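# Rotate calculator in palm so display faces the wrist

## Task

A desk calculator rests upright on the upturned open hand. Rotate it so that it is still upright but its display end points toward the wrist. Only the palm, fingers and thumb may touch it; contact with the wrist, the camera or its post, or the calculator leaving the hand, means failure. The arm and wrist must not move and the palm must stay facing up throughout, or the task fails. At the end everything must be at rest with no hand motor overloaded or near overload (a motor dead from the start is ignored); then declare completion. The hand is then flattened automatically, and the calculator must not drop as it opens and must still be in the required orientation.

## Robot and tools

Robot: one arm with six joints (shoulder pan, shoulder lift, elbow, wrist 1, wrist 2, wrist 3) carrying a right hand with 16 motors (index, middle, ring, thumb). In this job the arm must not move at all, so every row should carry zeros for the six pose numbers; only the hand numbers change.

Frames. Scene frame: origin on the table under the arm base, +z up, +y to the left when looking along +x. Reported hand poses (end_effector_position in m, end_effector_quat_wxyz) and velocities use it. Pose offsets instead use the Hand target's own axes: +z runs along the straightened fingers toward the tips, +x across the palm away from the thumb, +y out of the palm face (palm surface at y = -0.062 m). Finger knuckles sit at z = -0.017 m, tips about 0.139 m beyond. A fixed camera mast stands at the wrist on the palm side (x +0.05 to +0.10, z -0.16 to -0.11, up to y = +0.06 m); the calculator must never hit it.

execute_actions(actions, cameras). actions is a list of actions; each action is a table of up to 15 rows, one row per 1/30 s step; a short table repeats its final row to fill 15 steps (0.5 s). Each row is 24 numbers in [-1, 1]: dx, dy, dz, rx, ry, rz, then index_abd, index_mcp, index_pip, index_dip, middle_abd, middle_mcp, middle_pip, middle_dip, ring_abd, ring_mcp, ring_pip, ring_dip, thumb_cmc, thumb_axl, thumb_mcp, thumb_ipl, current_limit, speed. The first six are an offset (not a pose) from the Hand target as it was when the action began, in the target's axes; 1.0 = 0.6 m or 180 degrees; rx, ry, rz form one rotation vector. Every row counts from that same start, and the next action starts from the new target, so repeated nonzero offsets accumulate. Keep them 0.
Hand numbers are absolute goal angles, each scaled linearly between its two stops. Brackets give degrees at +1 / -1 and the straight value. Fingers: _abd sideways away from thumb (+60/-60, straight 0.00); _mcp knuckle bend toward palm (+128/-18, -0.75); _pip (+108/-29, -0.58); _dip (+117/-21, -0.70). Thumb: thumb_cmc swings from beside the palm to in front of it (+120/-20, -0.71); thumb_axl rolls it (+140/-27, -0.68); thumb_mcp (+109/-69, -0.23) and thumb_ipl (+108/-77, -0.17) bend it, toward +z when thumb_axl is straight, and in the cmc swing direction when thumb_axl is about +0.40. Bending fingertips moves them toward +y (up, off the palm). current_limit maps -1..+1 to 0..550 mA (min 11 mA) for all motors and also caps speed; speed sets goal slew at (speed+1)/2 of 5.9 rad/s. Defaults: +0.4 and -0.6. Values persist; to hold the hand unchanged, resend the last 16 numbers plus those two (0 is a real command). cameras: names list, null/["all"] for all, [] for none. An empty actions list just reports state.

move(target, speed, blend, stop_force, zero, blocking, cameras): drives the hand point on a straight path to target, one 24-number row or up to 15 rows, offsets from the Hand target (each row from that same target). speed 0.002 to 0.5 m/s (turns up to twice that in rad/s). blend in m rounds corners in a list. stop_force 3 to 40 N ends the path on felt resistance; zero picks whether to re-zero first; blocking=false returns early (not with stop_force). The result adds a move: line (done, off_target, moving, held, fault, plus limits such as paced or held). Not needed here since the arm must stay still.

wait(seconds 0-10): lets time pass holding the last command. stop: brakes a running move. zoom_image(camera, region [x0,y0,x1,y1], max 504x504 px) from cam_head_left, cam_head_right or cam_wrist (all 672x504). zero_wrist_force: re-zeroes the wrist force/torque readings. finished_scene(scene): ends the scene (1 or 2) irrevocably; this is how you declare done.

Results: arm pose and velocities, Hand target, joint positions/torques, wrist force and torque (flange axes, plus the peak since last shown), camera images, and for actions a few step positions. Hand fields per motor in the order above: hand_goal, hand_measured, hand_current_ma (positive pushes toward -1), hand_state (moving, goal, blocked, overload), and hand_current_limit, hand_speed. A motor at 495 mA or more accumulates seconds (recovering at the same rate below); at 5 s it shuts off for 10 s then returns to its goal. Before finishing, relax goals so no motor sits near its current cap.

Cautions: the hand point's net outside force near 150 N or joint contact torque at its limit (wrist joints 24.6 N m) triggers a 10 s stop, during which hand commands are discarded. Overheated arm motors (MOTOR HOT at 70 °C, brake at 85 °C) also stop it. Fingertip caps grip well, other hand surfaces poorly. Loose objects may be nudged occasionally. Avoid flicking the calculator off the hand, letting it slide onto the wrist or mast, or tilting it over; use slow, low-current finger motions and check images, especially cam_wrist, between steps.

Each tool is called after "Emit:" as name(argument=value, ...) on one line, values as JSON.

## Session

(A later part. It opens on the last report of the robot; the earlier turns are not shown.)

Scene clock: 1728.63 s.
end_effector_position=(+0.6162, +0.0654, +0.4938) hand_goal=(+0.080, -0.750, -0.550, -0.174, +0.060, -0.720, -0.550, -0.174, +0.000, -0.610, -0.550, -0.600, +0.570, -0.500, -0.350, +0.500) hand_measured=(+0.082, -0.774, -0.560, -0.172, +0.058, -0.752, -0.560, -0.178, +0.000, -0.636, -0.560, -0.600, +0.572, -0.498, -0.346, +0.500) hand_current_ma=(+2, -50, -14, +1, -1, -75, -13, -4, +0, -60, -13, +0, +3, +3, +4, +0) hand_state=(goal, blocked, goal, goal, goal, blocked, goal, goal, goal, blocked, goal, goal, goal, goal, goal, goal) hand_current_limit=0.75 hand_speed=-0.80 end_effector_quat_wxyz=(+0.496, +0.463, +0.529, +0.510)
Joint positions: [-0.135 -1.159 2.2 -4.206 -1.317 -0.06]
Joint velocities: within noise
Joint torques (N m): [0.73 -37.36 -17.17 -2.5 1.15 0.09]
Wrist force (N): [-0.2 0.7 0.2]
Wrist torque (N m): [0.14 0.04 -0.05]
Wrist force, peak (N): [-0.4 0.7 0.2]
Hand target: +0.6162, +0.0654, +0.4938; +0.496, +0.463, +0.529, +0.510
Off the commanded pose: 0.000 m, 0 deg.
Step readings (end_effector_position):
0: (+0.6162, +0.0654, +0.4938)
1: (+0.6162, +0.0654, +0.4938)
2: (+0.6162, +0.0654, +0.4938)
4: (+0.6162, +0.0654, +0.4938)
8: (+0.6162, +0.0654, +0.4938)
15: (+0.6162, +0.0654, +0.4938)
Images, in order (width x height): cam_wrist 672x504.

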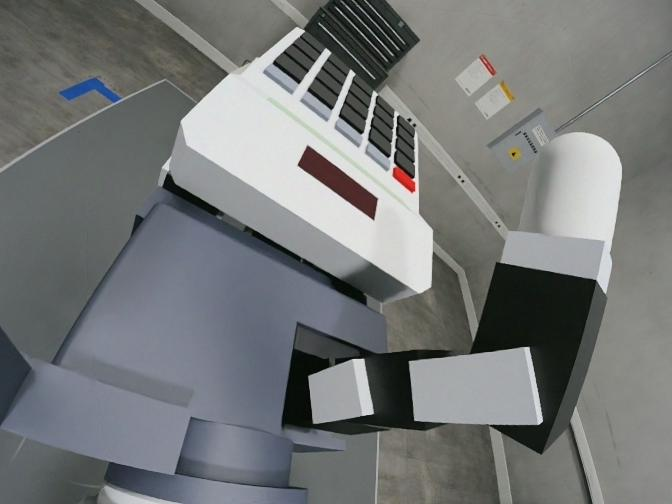

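Emit:
execute_actions(actions=[[[0,0,0,0,0,0, 0.08,-0.735,-0.55,-0.174, 0.06,-0.72,-0.55,-0.174, 0.0,-0.61,-0.55,-0.60, 0.571,-0.5,-0.35,0.5, 0.75,-0.8]]], cameras=["cam_wrist"])

Emit:
execute_actions(actions=[[[0,0,0,0,0,0, 0.08,-0.72,-0.55,-0.174, 0.06,-0.72,-0.55,-0.174, 0.0,-0.61,-0.55,-0.60, 0.571,-0.5,-0.35,0.5, 0.75,-0.8]]], cameras=["cam_wrist"])

Scene clock: 1736.83 s.
end_effector_position=(+0.6162, +0.0654, +0.4938) hand_goal=(+0.080, -0.736, -0.550, -0.174, +0.060, -0.720, -0.550, -0.174, +0.000, -0.610, -0.550, -0.600, +0.570, -0.500, -0.350, +0.500) hand_measured=(+0.082, -0.760, -0.560, -0.172, +0.058, -0.752, -0.560, -0.178, +0.000, -0.636, -0.560, -0.600, +0.572, -0.498, -0.346, +0.500) hand_current_ma=(+2, -50, -14, +1, -1, -75, -13, -4, +0, -60, -13, +0, +3, +3, +4, +0) hand_state=(goal, blocked, goal, goal, goal, blocked, goal, goal, goal, blocked, goal, goal, goal, goal, goal, goal) hand_current_limit=0.75 hand_speed=-0.80 end_effector_quat_wxyz=(+0.496, +0.463, +0.529, +0.510)
Joint positions: [-0.135 -1.159 2.2 -4.206 -1.317 -0.06]
Joint velocities: within noise
Joint torques (N m): [1.03 -37.25 -17.02 -2.54 1.14 0.18]
Wrist force (N): [-0.2 0.6 0.3]
Wrist torque (N m): [0.12 0.04 -0.04]
Wrist force, peak (N): [-0.6 0.7 0.4]
Hand target: +0.6162, +0.0654, +0.4938; +0.496, +0.463, +0.529, +0.510
Off the commanded pose: 0.000 m, 0 deg.
Step readings (end_effector_position):
0: (+0.6162, +0.0654, +0.4938)
1: (+0.6162, +0.0654, +0.4938)
2: (+0.6162, +0.0654, +0.4938)
4: (+0.6162, +0.0654, +0.4938)
8: (+0.6162, +0.0654, +0.4938)
15: (+0.6162, +0.0654, +0.4938)
Images, in order (width x height): cam_wrist 672x504.

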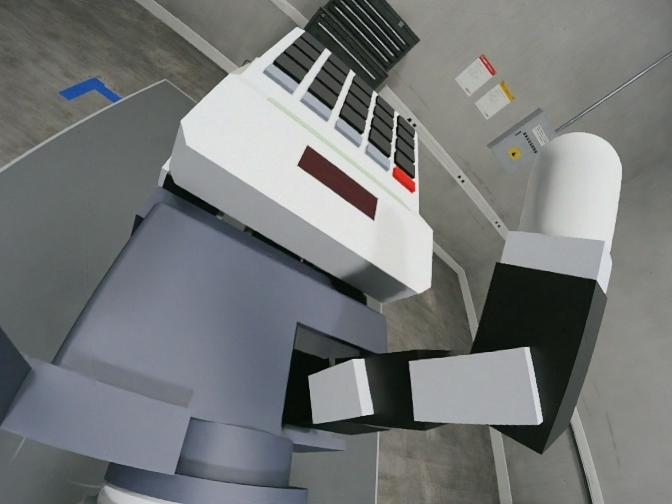

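Scene clock: 1737.53 s.
end_effector_position=(+0.6162, +0.0654, +0.4938) hand_goal=(+0.080, -0.720, -0.550, -0.174, +0.060, -0.720, -0.550, -0.174, +0.000, -0.610, -0.550, -0.600, +0.570, -0.500, -0.350, +0.500) hand_measured=(+0.082, -0.750, -0.560, -0.174, +0.058, -0.752, -0.560, -0.178, +0.000, -0.636, -0.560, -0.600, +0.572, -0.498, -0.346, +0.500) hand_current_ma=(+2, -72, -14, +1, -1, -75, -13, -4, +0, -57, -13, +0, +3, +3, +4, +0) hand_state=(goal, blocked, goal, goal, goal, blocked, goal, goal, goal, blocked, goal, goal, goal, goal, goal, goal) hand_current_limit=0.75 hand_speed=-0.80 end_effector_quat_wxyz=(+0.496, +0.463, +0.529, +0.510)
Joint positions: [-0.135 -1.159 2.2 -4.206 -1.317 -0.06]
Joint velocities: within noise
Joint torques (N m): [0.72 -37.16 -17.18 -2.57 1.17 0.14]
Wrist force (N): [-0.3 0.5 0.3]
Wrist torque (N m): [0.11 0.05 -0.06]
Wrist force, peak (N): [-0.2 0.7 0.3]
Hand target: +0.6162, +0.0654, +0.4938; +0.496, +0.463, +0.529, +0.510
Off the commanded pose: 0.000 m, 0 deg.
Step readings (end_effector_position):
0: (+0.6162, +0.0654, +0.4938)
1: (+0.6162, +0.0654, +0.4938)
2: (+0.6162, +0.0654, +0.4938)
4: (+0.6162, +0.0654, +0.4938)
8: (+0.6162, +0.0654, +0.4938)
15: (+0.6162, +0.0654, +0.4938)
Images, in order (width x height): cam_wrist 672x504.

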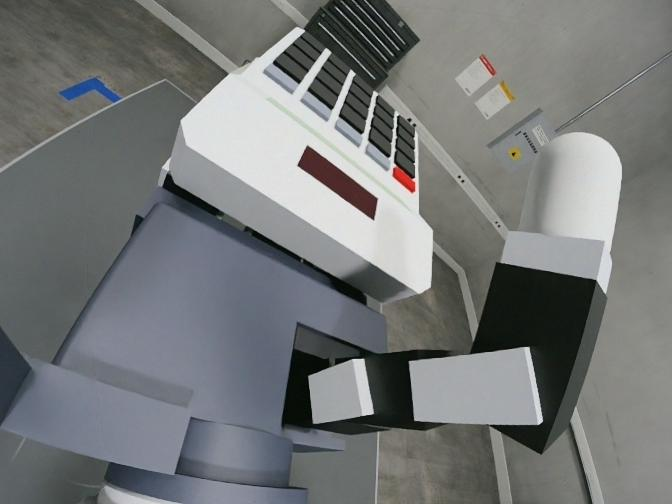

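Emit:
execute_actions(actions=[[[0,0,0,0,0,0, 0.08,-0.715,-0.55,-0.174, 0.06,-0.71,-0.55,-0.174, 0.0,-0.70,-0.55,-0.60, 0.571,-0.5,-0.35,0.5, 0.75,-0.85]]], cameras=["cam_wrist"])

Emit:
zoom_image(camera="cam_wrist", region=[150, 20, 450, 310])

Scene clock: 1744.40 s.
end_effector_position=(+0.6162, +0.0654, +0.4938) hand_goal=(+0.080, -0.716, -0.550, -0.174, +0.060, -0.710, -0.550, -0.174, +0.000, -0.700, -0.550, -0.600, +0.570, -0.500, -0.350, +0.500) hand_measured=(+0.082, -0.750, -0.560, -0.174, +0.058, -0.752, -0.560, -0.178, +0.000, -0.708, -0.560, -0.600, +0.572, -0.498, -0.346, +0.500) hand_current_ma=(+2, -84, -14, +0, -1, -108, -13, -4, +0, -13, -13, +0, +3, +3, +4, +0) hand_state=(goal, blocked, goal, goal, goal, blocked, goal, goal, goal, goal, goal, goal, goal, goal, goal, goal) hand_current_limit=0.75 hand_speed=-0.85 end_effector_quat_wxyz=(+0.496, +0.463, +0.529, +0.510)
Joint positions: [-0.135 -1.159 2.2 -4.206 -1.317 -0.06]
Joint velocities: within noise
Joint torques (N m): [0.91 -37.42 -16.81 -2.68 1.13 0.18]
Wrist force (N): [-0.1 0.6 0.2]
Wrist torque (N m): [0.16 0.02 -0.03]
Wrist force, peak (N): [-0.2 0.9 0.4]
Hand target: +0.6162, +0.0654, +0.4938; +0.496, +0.463, +0.529, +0.510
Off the commanded pose: 0.000 m, 0 deg.
Step readings (end_effector_position):
0: (+0.6162, +0.0654, +0.4938)
1: (+0.6162, +0.0654, +0.4938)
2: (+0.6162, +0.0654, +0.4938)
4: (+0.6162, +0.0654, +0.4938)
8: (+0.6162, +0.0654, +0.4938)
15: (+0.6162, +0.0654, +0.4938)
Images, in order (width x height): cam_wrist 672x504.

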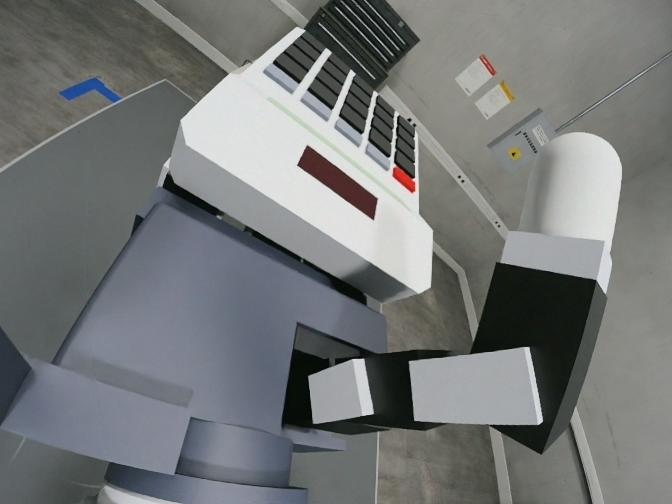

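Scaled by 1.680 from the camera's 672x504 image, which has a finer 960x720 frame.

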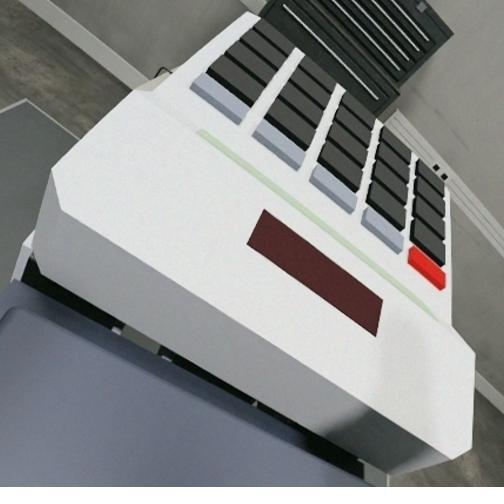

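Emit:
zoom_image(camera="cam_wrist", region=[150, 100, 270, 220])

Emit:
zoom_image(camera="cam_wrist", region=[340, 210, 460, 330])

Scaled by 4.200 from the camera's 672x504 image, which has a finer 960x720 frame.

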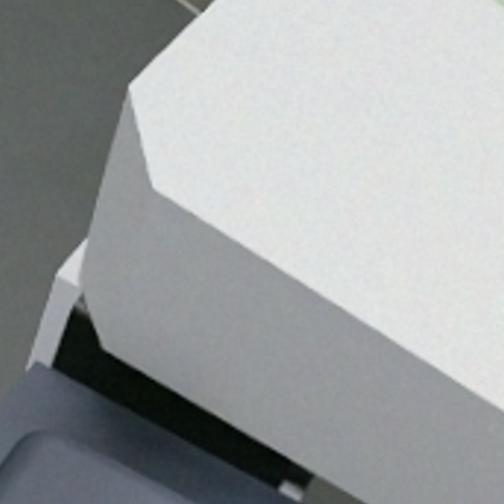

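Scaled by 4.200 from the camera's 672x504 image, which has a finer 960x720 frame.

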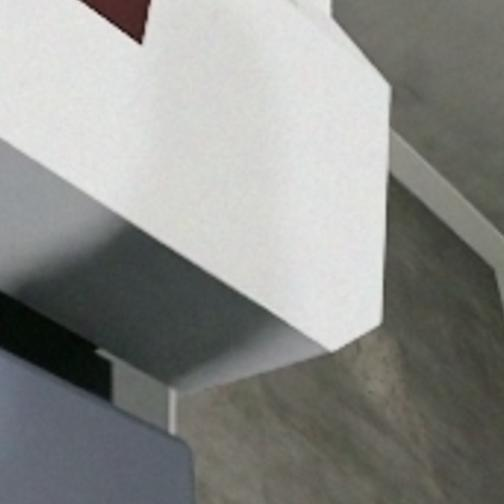

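Emit:
execute_actions(actions=[[[0,0,0,0,0,0, 0.08,-0.74,-0.55,-0.174, 0.06,-0.74,-0.55,-0.174, 0.0,-0.76,-0.55,-0.65, 0.571,-0.5,-0.35,0.5, 0.75,-0.88]]], cameras=[])

Emit:
execute_actions(actions=[[[0,0,0,0,0,0, 0.08,-0.77,-0.55,-0.174, 0.06,-0.77,-0.55,-0.174, 0.0,-0.79,-0.55,-0.697, 0.571,-0.5,-0.35,0.5, 0.75,-0.88]]], cameras=["cam_wrist"])

Emit:
execute_actions(actions=[[[0,0,0,0,0,0, 0.08,-0.80,-0.55,-0.174, 0.06,-0.80,-0.55,-0.174, 0.0,-0.79,-0.56,-0.697, 0.571,-0.5,-0.35,0.5, 0.75,-0.88]]], cameras=["cam_wrist"])

Scene clock: 1797.77 s.
end_effector_position=(+0.6162, +0.0654, +0.4938) hand_goal=(+0.080, -0.740, -0.550, -0.174, +0.060, -0.740, -0.550, -0.174, +0.000, -0.760, -0.550, -0.650, +0.570, -0.500, -0.350, +0.500) hand_measured=(+0.082, -0.756, -0.560, -0.174, +0.058, -0.758, -0.560, -0.178, +0.000, -0.768, -0.560, -0.648, +0.572, -0.498, -0.346, +0.500) hand_current_ma=(+2, -30, -14, +0, -1, -34, -13, -4, +0, -13, -13, +1, +3, +3, +4, +0) hand_state=(goal, goal, goal, goal, goal, goal, goal, goal, goal, goal, goal, goal, goal, goal, goal, goal) hand_current_limit=0.75 hand_speed=-0.88 end_effector_quat_wxyz=(+0.496, +0.463, +0.529, +0.510)
Joint positions: [-0.135 -1.159 2.2 -4.206 -1.317 -0.06]
Joint velocities: within noise
Joint torques (N m): [0.46 -37.55 -16.62 -3.13 1.08 0.3]
Wrist force (N): [-0.2 0.4 0.3]
Wrist torque (N m): [0.11 0.04 -0.04]
Wrist force, peak (N): [-0.5 0.7 0.4]
Hand target: +0.6162, +0.0654, +0.4938; +0.496, +0.463, +0.529, +0.510
Off the commanded pose: 0.000 m, 0 deg.
Step readings (end_effector_position):
0: (+0.6162, +0.0654, +0.4938)
1: (+0.6162, +0.0654, +0.4938)
2: (+0.6162, +0.0654, +0.4938)
4: (+0.6162, +0.0654, +0.4938)
8: (+0.6162, +0.0654, +0.4938)
15: (+0.6162, +0.0654, +0.4938)
No camera images: "cameras" was empty.

Scene clock: 1798.47 s.
end_effector_position=(+0.6162, +0.0654, +0.4938) hand_goal=(+0.080, -0.770, -0.550, -0.174, +0.060, -0.770, -0.550, -0.174, +0.000, -0.790, -0.550, -0.698, +0.570, -0.500, -0.350, +0.500) hand_measured=(+0.082, -0.786, -0.560, -0.174, +0.058, -0.788, -0.560, -0.178, +0.000, -0.798, -0.560, -0.696, +0.572, -0.498, -0.346, +0.500) hand_current_ma=(+2, -30, -14, +0, -1, -33, -13, -4, +0, -13, -13, +2, +3, +3, +4, +0) hand_state=(goal, goal, goal, goal, goal, goal, goal, goal, goal, goal, goal, goal, goal, goal, goal, goal) hand_current_limit=0.75 hand_speed=-0.88 end_effector_quat_wxyz=(+0.496, +0.463, +0.529, +0.510)
Joint positions: [-0.135 -1.159 2.2 -4.206 -1.317 -0.06]
Joint velocities: within noise
Joint torques (N m): [-0.19 -37.88 -16.85 -3.09 1.09 0.3]
Wrist force (N): [-0.4 0.5 0.2]
Wrist torque (N m): [0.14 0.07 -0.06]
Wrist force, peak (N): [-0.1 0.8 0.4]
Hand target: +0.6162, +0.0654, +0.4938; +0.496, +0.463, +0.529, +0.510
Off the commanded pose: 0.000 m, 0 deg.
Step readings (end_effector_position):
0: (+0.6162, +0.0654, +0.4938)
1: (+0.6162, +0.0654, +0.4938)
2: (+0.6162, +0.0654, +0.4938)
4: (+0.6162, +0.0654, +0.4938)
8: (+0.6162, +0.0654, +0.4938)
15: (+0.6162, +0.0654, +0.4938)
Images, in order (width x height): cam_wrist 672x504.

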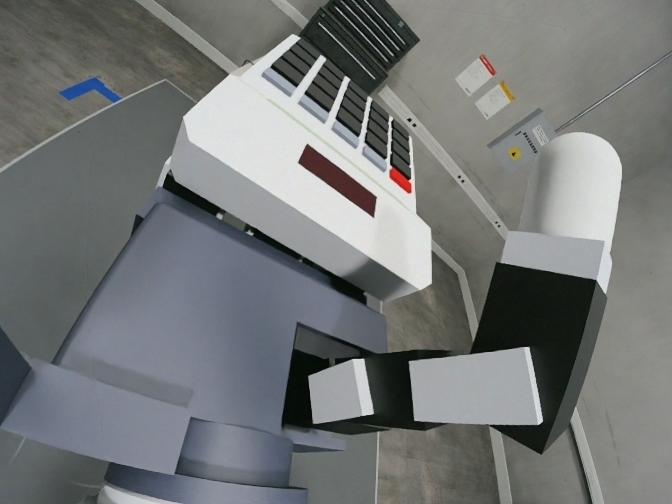

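Scene clock: 1799.17 s.
end_effector_position=(+0.6162, +0.0654, +0.4938) hand_goal=(+0.080, -0.800, -0.550, -0.174, +0.060, -0.800, -0.550, -0.174, +0.000, -0.790, -0.560, -0.698, +0.570, -0.500, -0.350, +0.500) hand_measured=(+0.082, -0.816, -0.560, -0.174, +0.058, -0.816, -0.560, -0.178, +0.000, -0.800, -0.562, -0.696, +0.572, -0.498, -0.346, +0.500) hand_current_ma=(+2, -29, -14, +0, -1, -32, -13, -4, +0, -14, -1, +1, +3, +3, +4, +0) hand_state=(goal, goal, goal, goal, goal, goal, goal, goal, goal, goal, goal, goal, goal, goal, goal, goal) hand_current_limit=0.75 hand_speed=-0.88 end_effector_quat_wxyz=(+0.496, +0.463, +0.529, +0.510)
Joint positions: [-0.135 -1.159 2.2 -4.206 -1.317 -0.06]
Joint velocities: within noise
Joint torques (N m): [0.12 -37.56 -17.11 -3.02 1.01 0.37]
Wrist force (N): [-0.2 0.4 0.1]
Wrist torque (N m): [0.14 0.04 -0.04]
Wrist force, peak (N): [-0.4 0.8 0.3]
Hand target: +0.6162, +0.0654, +0.4938; +0.496, +0.463, +0.529, +0.510
Off the commanded pose: 0.000 m, 0 deg.
Step readings (end_effector_position):
0: (+0.6162, +0.0654, +0.4938)
1: (+0.6162, +0.0654, +0.4938)
2: (+0.6162, +0.0654, +0.4938)
4: (+0.6162, +0.0654, +0.4938)
8: (+0.6162, +0.0654, +0.4938)
15: (+0.6162, +0.0654, +0.4938)
Images, in order (width x height): cam_wrist 672x504.

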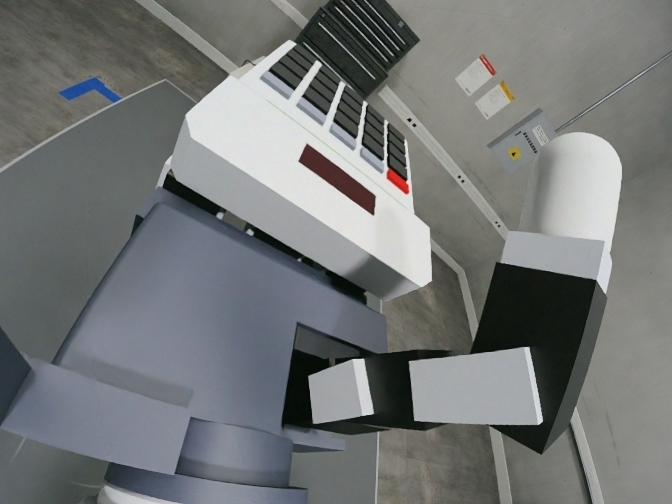

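Emit:
execute_actions(actions=[[[0,0,0,0,0,0, 0.08,-0.83,-0.55,-0.174, 0.06,-0.83,-0.55,-0.174, 0.0,-0.79,-0.56,-0.697, 0.571,-0.5,-0.35,0.5, 0.75,-0.88]]], cameras=[])

Emit:
execute_actions(actions=[[[0,0,0,0,0,0, 0.08,-0.855,-0.55,-0.174, 0.06,-0.855,-0.55,-0.174, 0.0,-0.79,-0.56,-0.697, 0.571,-0.5,-0.35,0.5, 0.75,-0.88]]], cameras=["cam_wrist"])

Emit:
execute_actions(actions=[[[0,0,0,0,0,0, 0.08,-0.855,-0.55,-0.174, 0.06,-0.855,-0.55,-0.174, 0.0,-0.74,-0.56,-0.697, 0.571,-0.5,-0.35,0.5, 0.75,-0.85]]], cameras=[])

Emit:
execute_actions(actions=[[[0,0,0,0,0,0, 0.08,-0.855,-0.55,-0.174, 0.06,-0.855,-0.55,-0.174, 0.0,-0.71,-0.56,-0.697, 0.571,-0.5,-0.35,0.5, 0.75,-0.85]]], cameras=["cam_wrist"])

Scene clock: 1812.33 s.
end_effector_position=(+0.6162, +0.0654, +0.4938) hand_goal=(+0.080, -0.830, -0.550, -0.174, +0.060, -0.830, -0.550, -0.174, +0.000, -0.790, -0.560, -0.698, +0.570, -0.500, -0.350, +0.500) hand_measured=(+0.082, -0.846, -0.560, -0.174, +0.058, -0.846, -0.560, -0.178, +0.000, -0.800, -0.562, -0.696, +0.572, -0.498, -0.346, +0.500) hand_current_ma=(+2, -29, -14, +0, -1, -33, -13, -4, +0, -14, -1, +1, +3, +3, +4, +0) hand_state=(goal, goal, goal, goal, goal, goal, goal, goal, goal, goal, goal, goal, goal, goal, goal, goal) hand_current_limit=0.75 hand_speed=-0.88 end_effector_quat_wxyz=(+0.496, +0.463, +0.529, +0.510)
Joint positions: [-0.135 -1.159 2.2 -4.206 -1.317 -0.06]
Joint velocities: within noise
Joint torques (N m): [-0.25 -37.91 -16.6 -3.15 1.02 0.38]
Wrist force (N): [-0.3 0.5 0.3]
Wrist torque (N m): [0.13 0.05 -0.05]
Wrist force, peak (N): [-0.3 0.9 0.4]
Hand target: +0.6162, +0.0654, +0.4938; +0.496, +0.463, +0.529, +0.510
Off the commanded pose: 0.000 m, 0 deg.
Step readings (end_effector_position):
0: (+0.6162, +0.0654, +0.4938)
1: (+0.6162, +0.0654, +0.4938)
2: (+0.6162, +0.0654, +0.4938)
4: (+0.6162, +0.0654, +0.4938)
8: (+0.6162, +0.0654, +0.4938)
15: (+0.6162, +0.0654, +0.4938)
No camera images: "cameras" was empty.

Scene clock: 1813.03 s.
end_effector_position=(+0.6162, +0.0654, +0.4938) hand_goal=(+0.080, -0.856, -0.550, -0.174, +0.060, -0.856, -0.550, -0.174, +0.000, -0.790, -0.560, -0.698, +0.570, -0.500, -0.350, +0.500) hand_measured=(+0.082, -0.872, -0.560, -0.174, +0.058, -0.872, -0.560, -0.178, +0.000, -0.800, -0.562, -0.696, +0.572, -0.498, -0.346, +0.500) hand_current_ma=(+2, -29, -14, +0, -1, -33, -13, -4, +0, -14, -1, +1, +3, +3, +4, +0) hand_state=(goal, goal, goal, goal, goal, goal, goal, goal, goal, goal, goal, goal, goal, goal, goal, goal) hand_current_limit=0.75 hand_speed=-0.88 end_effector_quat_wxyz=(+0.496, +0.463, +0.529, +0.510)
Joint positions: [-0.135 -1.159 2.2 -4.206 -1.317 -0.06]
Joint velocities: within noise
Joint torques (N m): [-0.46 -37.6 -16.52 -3.07 1.05 0.41]
Wrist force (N): [-0.2 0.4 0.2]
Wrist torque (N m): [0.12 0.04 -0.05]
Wrist force, peak (N): [-0.3 0.8 0.4]
Hand target: +0.6162, +0.0654, +0.4938; +0.496, +0.463, +0.529, +0.510
Off the commanded pose: 0.000 m, 0 deg.
Step readings (end_effector_position):
0: (+0.6162, +0.0654, +0.4938)
1: (+0.6162, +0.0654, +0.4938)
2: (+0.6162, +0.0654, +0.4938)
4: (+0.6162, +0.0654, +0.4938)
8: (+0.6162, +0.0654, +0.4938)
15: (+0.6162, +0.0654, +0.4938)
Images, in order (width x height): cam_wrist 672x504.

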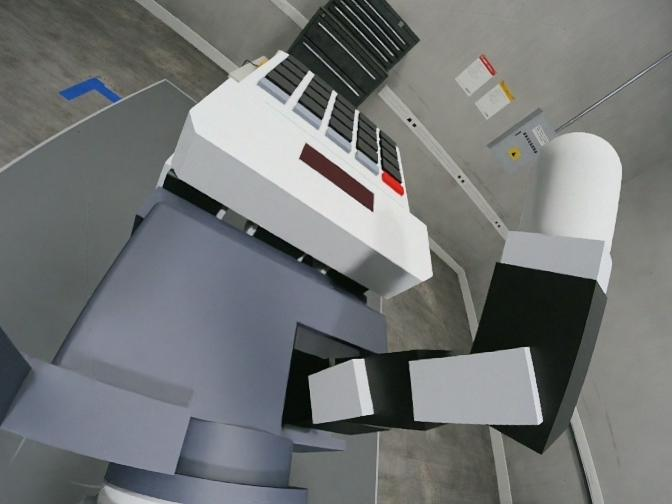

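Scene clock: 1813.73 s.
end_effector_position=(+0.6162, +0.0654, +0.4938) hand_goal=(+0.080, -0.856, -0.550, -0.174, +0.060, -0.856, -0.550, -0.174, +0.000, -0.740, -0.560, -0.698, +0.570, -0.500, -0.350, +0.500) hand_measured=(+0.082, -0.872, -0.560, -0.174, +0.058, -0.872, -0.560, -0.178, +0.000, -0.766, -0.562, -0.696, +0.572, -0.498, -0.346, +0.500) hand_current_ma=(+2, -29, -14, +0, -1, -33, -13, -4, +0, -58, -1, +1, +3, +3, +4, +0) hand_state=(goal, goal, goal, goal, goal, goal, goal, goal, goal, blocked, goal, goal, goal, goal, goal, goal) hand_current_limit=0.75 hand_speed=-0.85 end_effector_quat_wxyz=(+0.496, +0.463, +0.529, +0.510)
Joint positions: [-0.135 -1.159 2.2 -4.206 -1.317 -0.06]
Joint velocities: within noise
Joint torques (N m): [-0.52 -37.79 -16.13 -3.15 1.11 0.37]
Wrist force (N): [-0.2 0.4 0.2]
Wrist torque (N m): [0.13 0.04 -0.04]
Wrist force, peak (N): [-0.3 0.7 0.2]
Hand target: +0.6162, +0.0654, +0.4938; +0.496, +0.463, +0.529, +0.510
Off the commanded pose: 0.000 m, 0 deg.
Step readings (end_effector_position):
0: (+0.6162, +0.0654, +0.4938)
1: (+0.6162, +0.0654, +0.4938)
2: (+0.6162, +0.0654, +0.4938)
4: (+0.6162, +0.0654, +0.4938)
8: (+0.6162, +0.0654, +0.4938)
15: (+0.6162, +0.0654, +0.4938)
No camera images: "cameras" was empty.

Scene clock: 1814.43 s.
end_effector_position=(+0.6162, +0.0654, +0.4938) hand_goal=(+0.080, -0.856, -0.550, -0.174, +0.060, -0.856, -0.550, -0.174, +0.000, -0.710, -0.560, -0.698, +0.570, -0.500, -0.350, +0.500) hand_measured=(+0.082, -0.872, -0.560, -0.174, +0.058, -0.872, -0.560, -0.178, +0.000, -0.736, -0.562, -0.696, +0.572, -0.498, -0.346, +0.500) hand_current_ma=(+2, -29, -14, +0, -1, -33, -13, -4, +0, -59, -1, +1, +3, +3, +4, +0) hand_state=(goal, goal, goal, goal, goal, goal, goal, goal, goal, blocked, goal, goal, goal, goal, goal, goal) hand_current_limit=0.75 hand_speed=-0.85 end_effector_quat_wxyz=(+0.496, +0.463, +0.529, +0.510)
Joint positions: [-0.135 -1.159 2.2 -4.206 -1.317 -0.06]
Joint velocities: within noise
Joint torques (N m): [-0.69 -37.71 -16.67 -3.15 1.02 0.45]
Wrist force (N): [-0.3 0.6 0.3]
Wrist torque (N m): [0.13 0.05 -0.05]
Wrist force, peak (N): [-0.4 0.7 0.4]
Hand target: +0.6162, +0.0654, +0.4938; +0.496, +0.463, +0.529, +0.510
Off the commanded pose: 0.000 m, 0 deg.
Step readings (end_effector_position):
0: (+0.6162, +0.0654, +0.4938)
1: (+0.6162, +0.0654, +0.4938)
2: (+0.6162, +0.0654, +0.4938)
4: (+0.6162, +0.0654, +0.4938)
8: (+0.6162, +0.0654, +0.4938)
15: (+0.6162, +0.0654, +0.4938)
Images, in order (width x height): cam_wrist 672x504.

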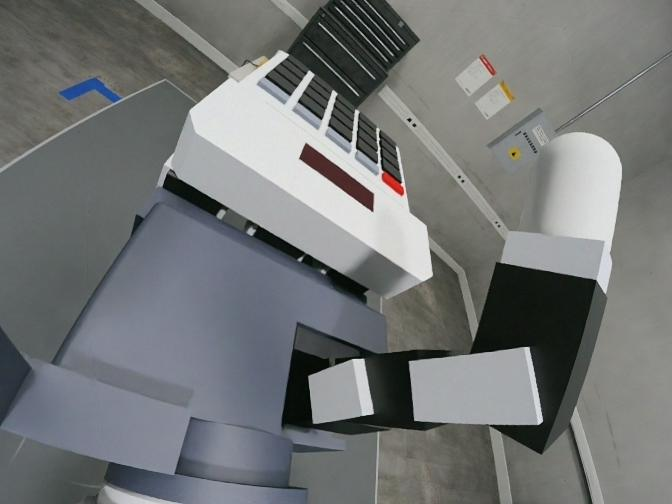

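Emit:
execute_actions(actions=[[[0,0,0,0,0,0, 0.08,-0.855,-0.55,-0.174, 0.06,-0.855,-0.55,-0.174, 0.0,-0.695,-0.56,-0.697, 0.571,-0.5,-0.35,0.5, 0.75,-0.85]]], cameras=[])

Emit:
execute_actions(actions=[[[0,0,0,0,0,0, 0.08,-0.855,-0.55,-0.174, 0.06,-0.855,-0.55,-0.174, 0.0,-0.68,-0.56,-0.697, 0.571,-0.5,-0.35,0.5, 0.75,-0.85]]], cameras=["cam_wrist"])

Scene clock: 1822.97 s.
end_effector_position=(+0.6162, +0.0654, +0.4938) hand_goal=(+0.080, -0.856, -0.550, -0.174, +0.060, -0.856, -0.550, -0.174, +0.000, -0.696, -0.560, -0.698, +0.570, -0.500, -0.350, +0.500) hand_measured=(+0.082, -0.872, -0.560, -0.174, +0.058, -0.872, -0.560, -0.178, +0.000, -0.726, -0.562, -0.696, +0.572, -0.498, -0.346, +0.500) hand_current_ma=(+2, -29, -14, +0, -1, -33, -13, -4, +0, -73, -2, +1, +3, +3, +4, +0) hand_state=(goal, goal, goal, goal, goal, goal, goal, goal, goal, blocked, goal, goal, goal, goal, goal, goal) hand_current_limit=0.75 hand_speed=-0.85 end_effector_quat_wxyz=(+0.496, +0.463, +0.529, +0.510)
Joint positions: [-0.135 -1.159 2.2 -4.206 -1.317 -0.06]
Joint velocities: within noise
Joint torques (N m): [0.06 -38.27 -16.22 -3.23 1.01 0.41]
Wrist force (N): [-0.2 0.5 0.2]
Wrist torque (N m): [0.13 0.04 -0.04]
Wrist force, peak (N): [-0.2 0.9 0.3]
Hand target: +0.6162, +0.0654, +0.4938; +0.496, +0.463, +0.529, +0.510
Off the commanded pose: 0.000 m, 0 deg.
Step readings (end_effector_position):
0: (+0.6162, +0.0654, +0.4938)
1: (+0.6162, +0.0654, +0.4938)
2: (+0.6162, +0.0654, +0.4938)
4: (+0.6162, +0.0654, +0.4938)
8: (+0.6162, +0.0654, +0.4938)
15: (+0.6162, +0.0654, +0.4938)
No camera images: "cameras" was empty.

Scene clock: 1823.67 s.
end_effector_position=(+0.6162, +0.0654, +0.4938) hand_goal=(+0.080, -0.856, -0.550, -0.174, +0.060, -0.856, -0.550, -0.174, +0.000, -0.680, -0.560, -0.698, +0.570, -0.500, -0.350, +0.500) hand_measured=(+0.082, -0.872, -0.560, -0.174, +0.058, -0.872, -0.560, -0.178, +0.000, -0.724, -0.566, -0.698, +0.572, -0.498, -0.346, +0.500) hand_current_ma=(+2, -29, -14, +0, -1, -33, -13, -4, +0, -115, -7, +0, +3, +3, +4, +0) hand_state=(goal, goal, goal, goal, goal, goal, goal, goal, goal, blocked, goal, goal, goal, goal, goal, goal) hand_current_limit=0.75 hand_speed=-0.85 end_effector_quat_wxyz=(+0.496, +0.463, +0.529, +0.510)
Joint positions: [-0.135 -1.159 2.2 -4.206 -1.317 -0.06]
Joint velocities: within noise
Joint torques (N m): [-0.76 -37.7 -16.32 -3.19 1.03 0.49]
Wrist force (N): [-0.3 0.6 0.2]
Wrist torque (N m): [0.13 0.05 -0.06]
Wrist force, peak (N): [-0.3 0.8 0.2]
Hand target: +0.6162, +0.0654, +0.4938; +0.496, +0.463, +0.529, +0.510
Off the commanded pose: 0.000 m, 0 deg.
Step readings (end_effector_position):
0: (+0.6162, +0.0654, +0.4938)
1: (+0.6162, +0.0654, +0.4938)
2: (+0.6162, +0.0654, +0.4938)
4: (+0.6162, +0.0654, +0.4938)
8: (+0.6162, +0.0654, +0.4938)
15: (+0.6162, +0.0654, +0.4938)
Images, in order (width x height): cam_wrist 672x504.

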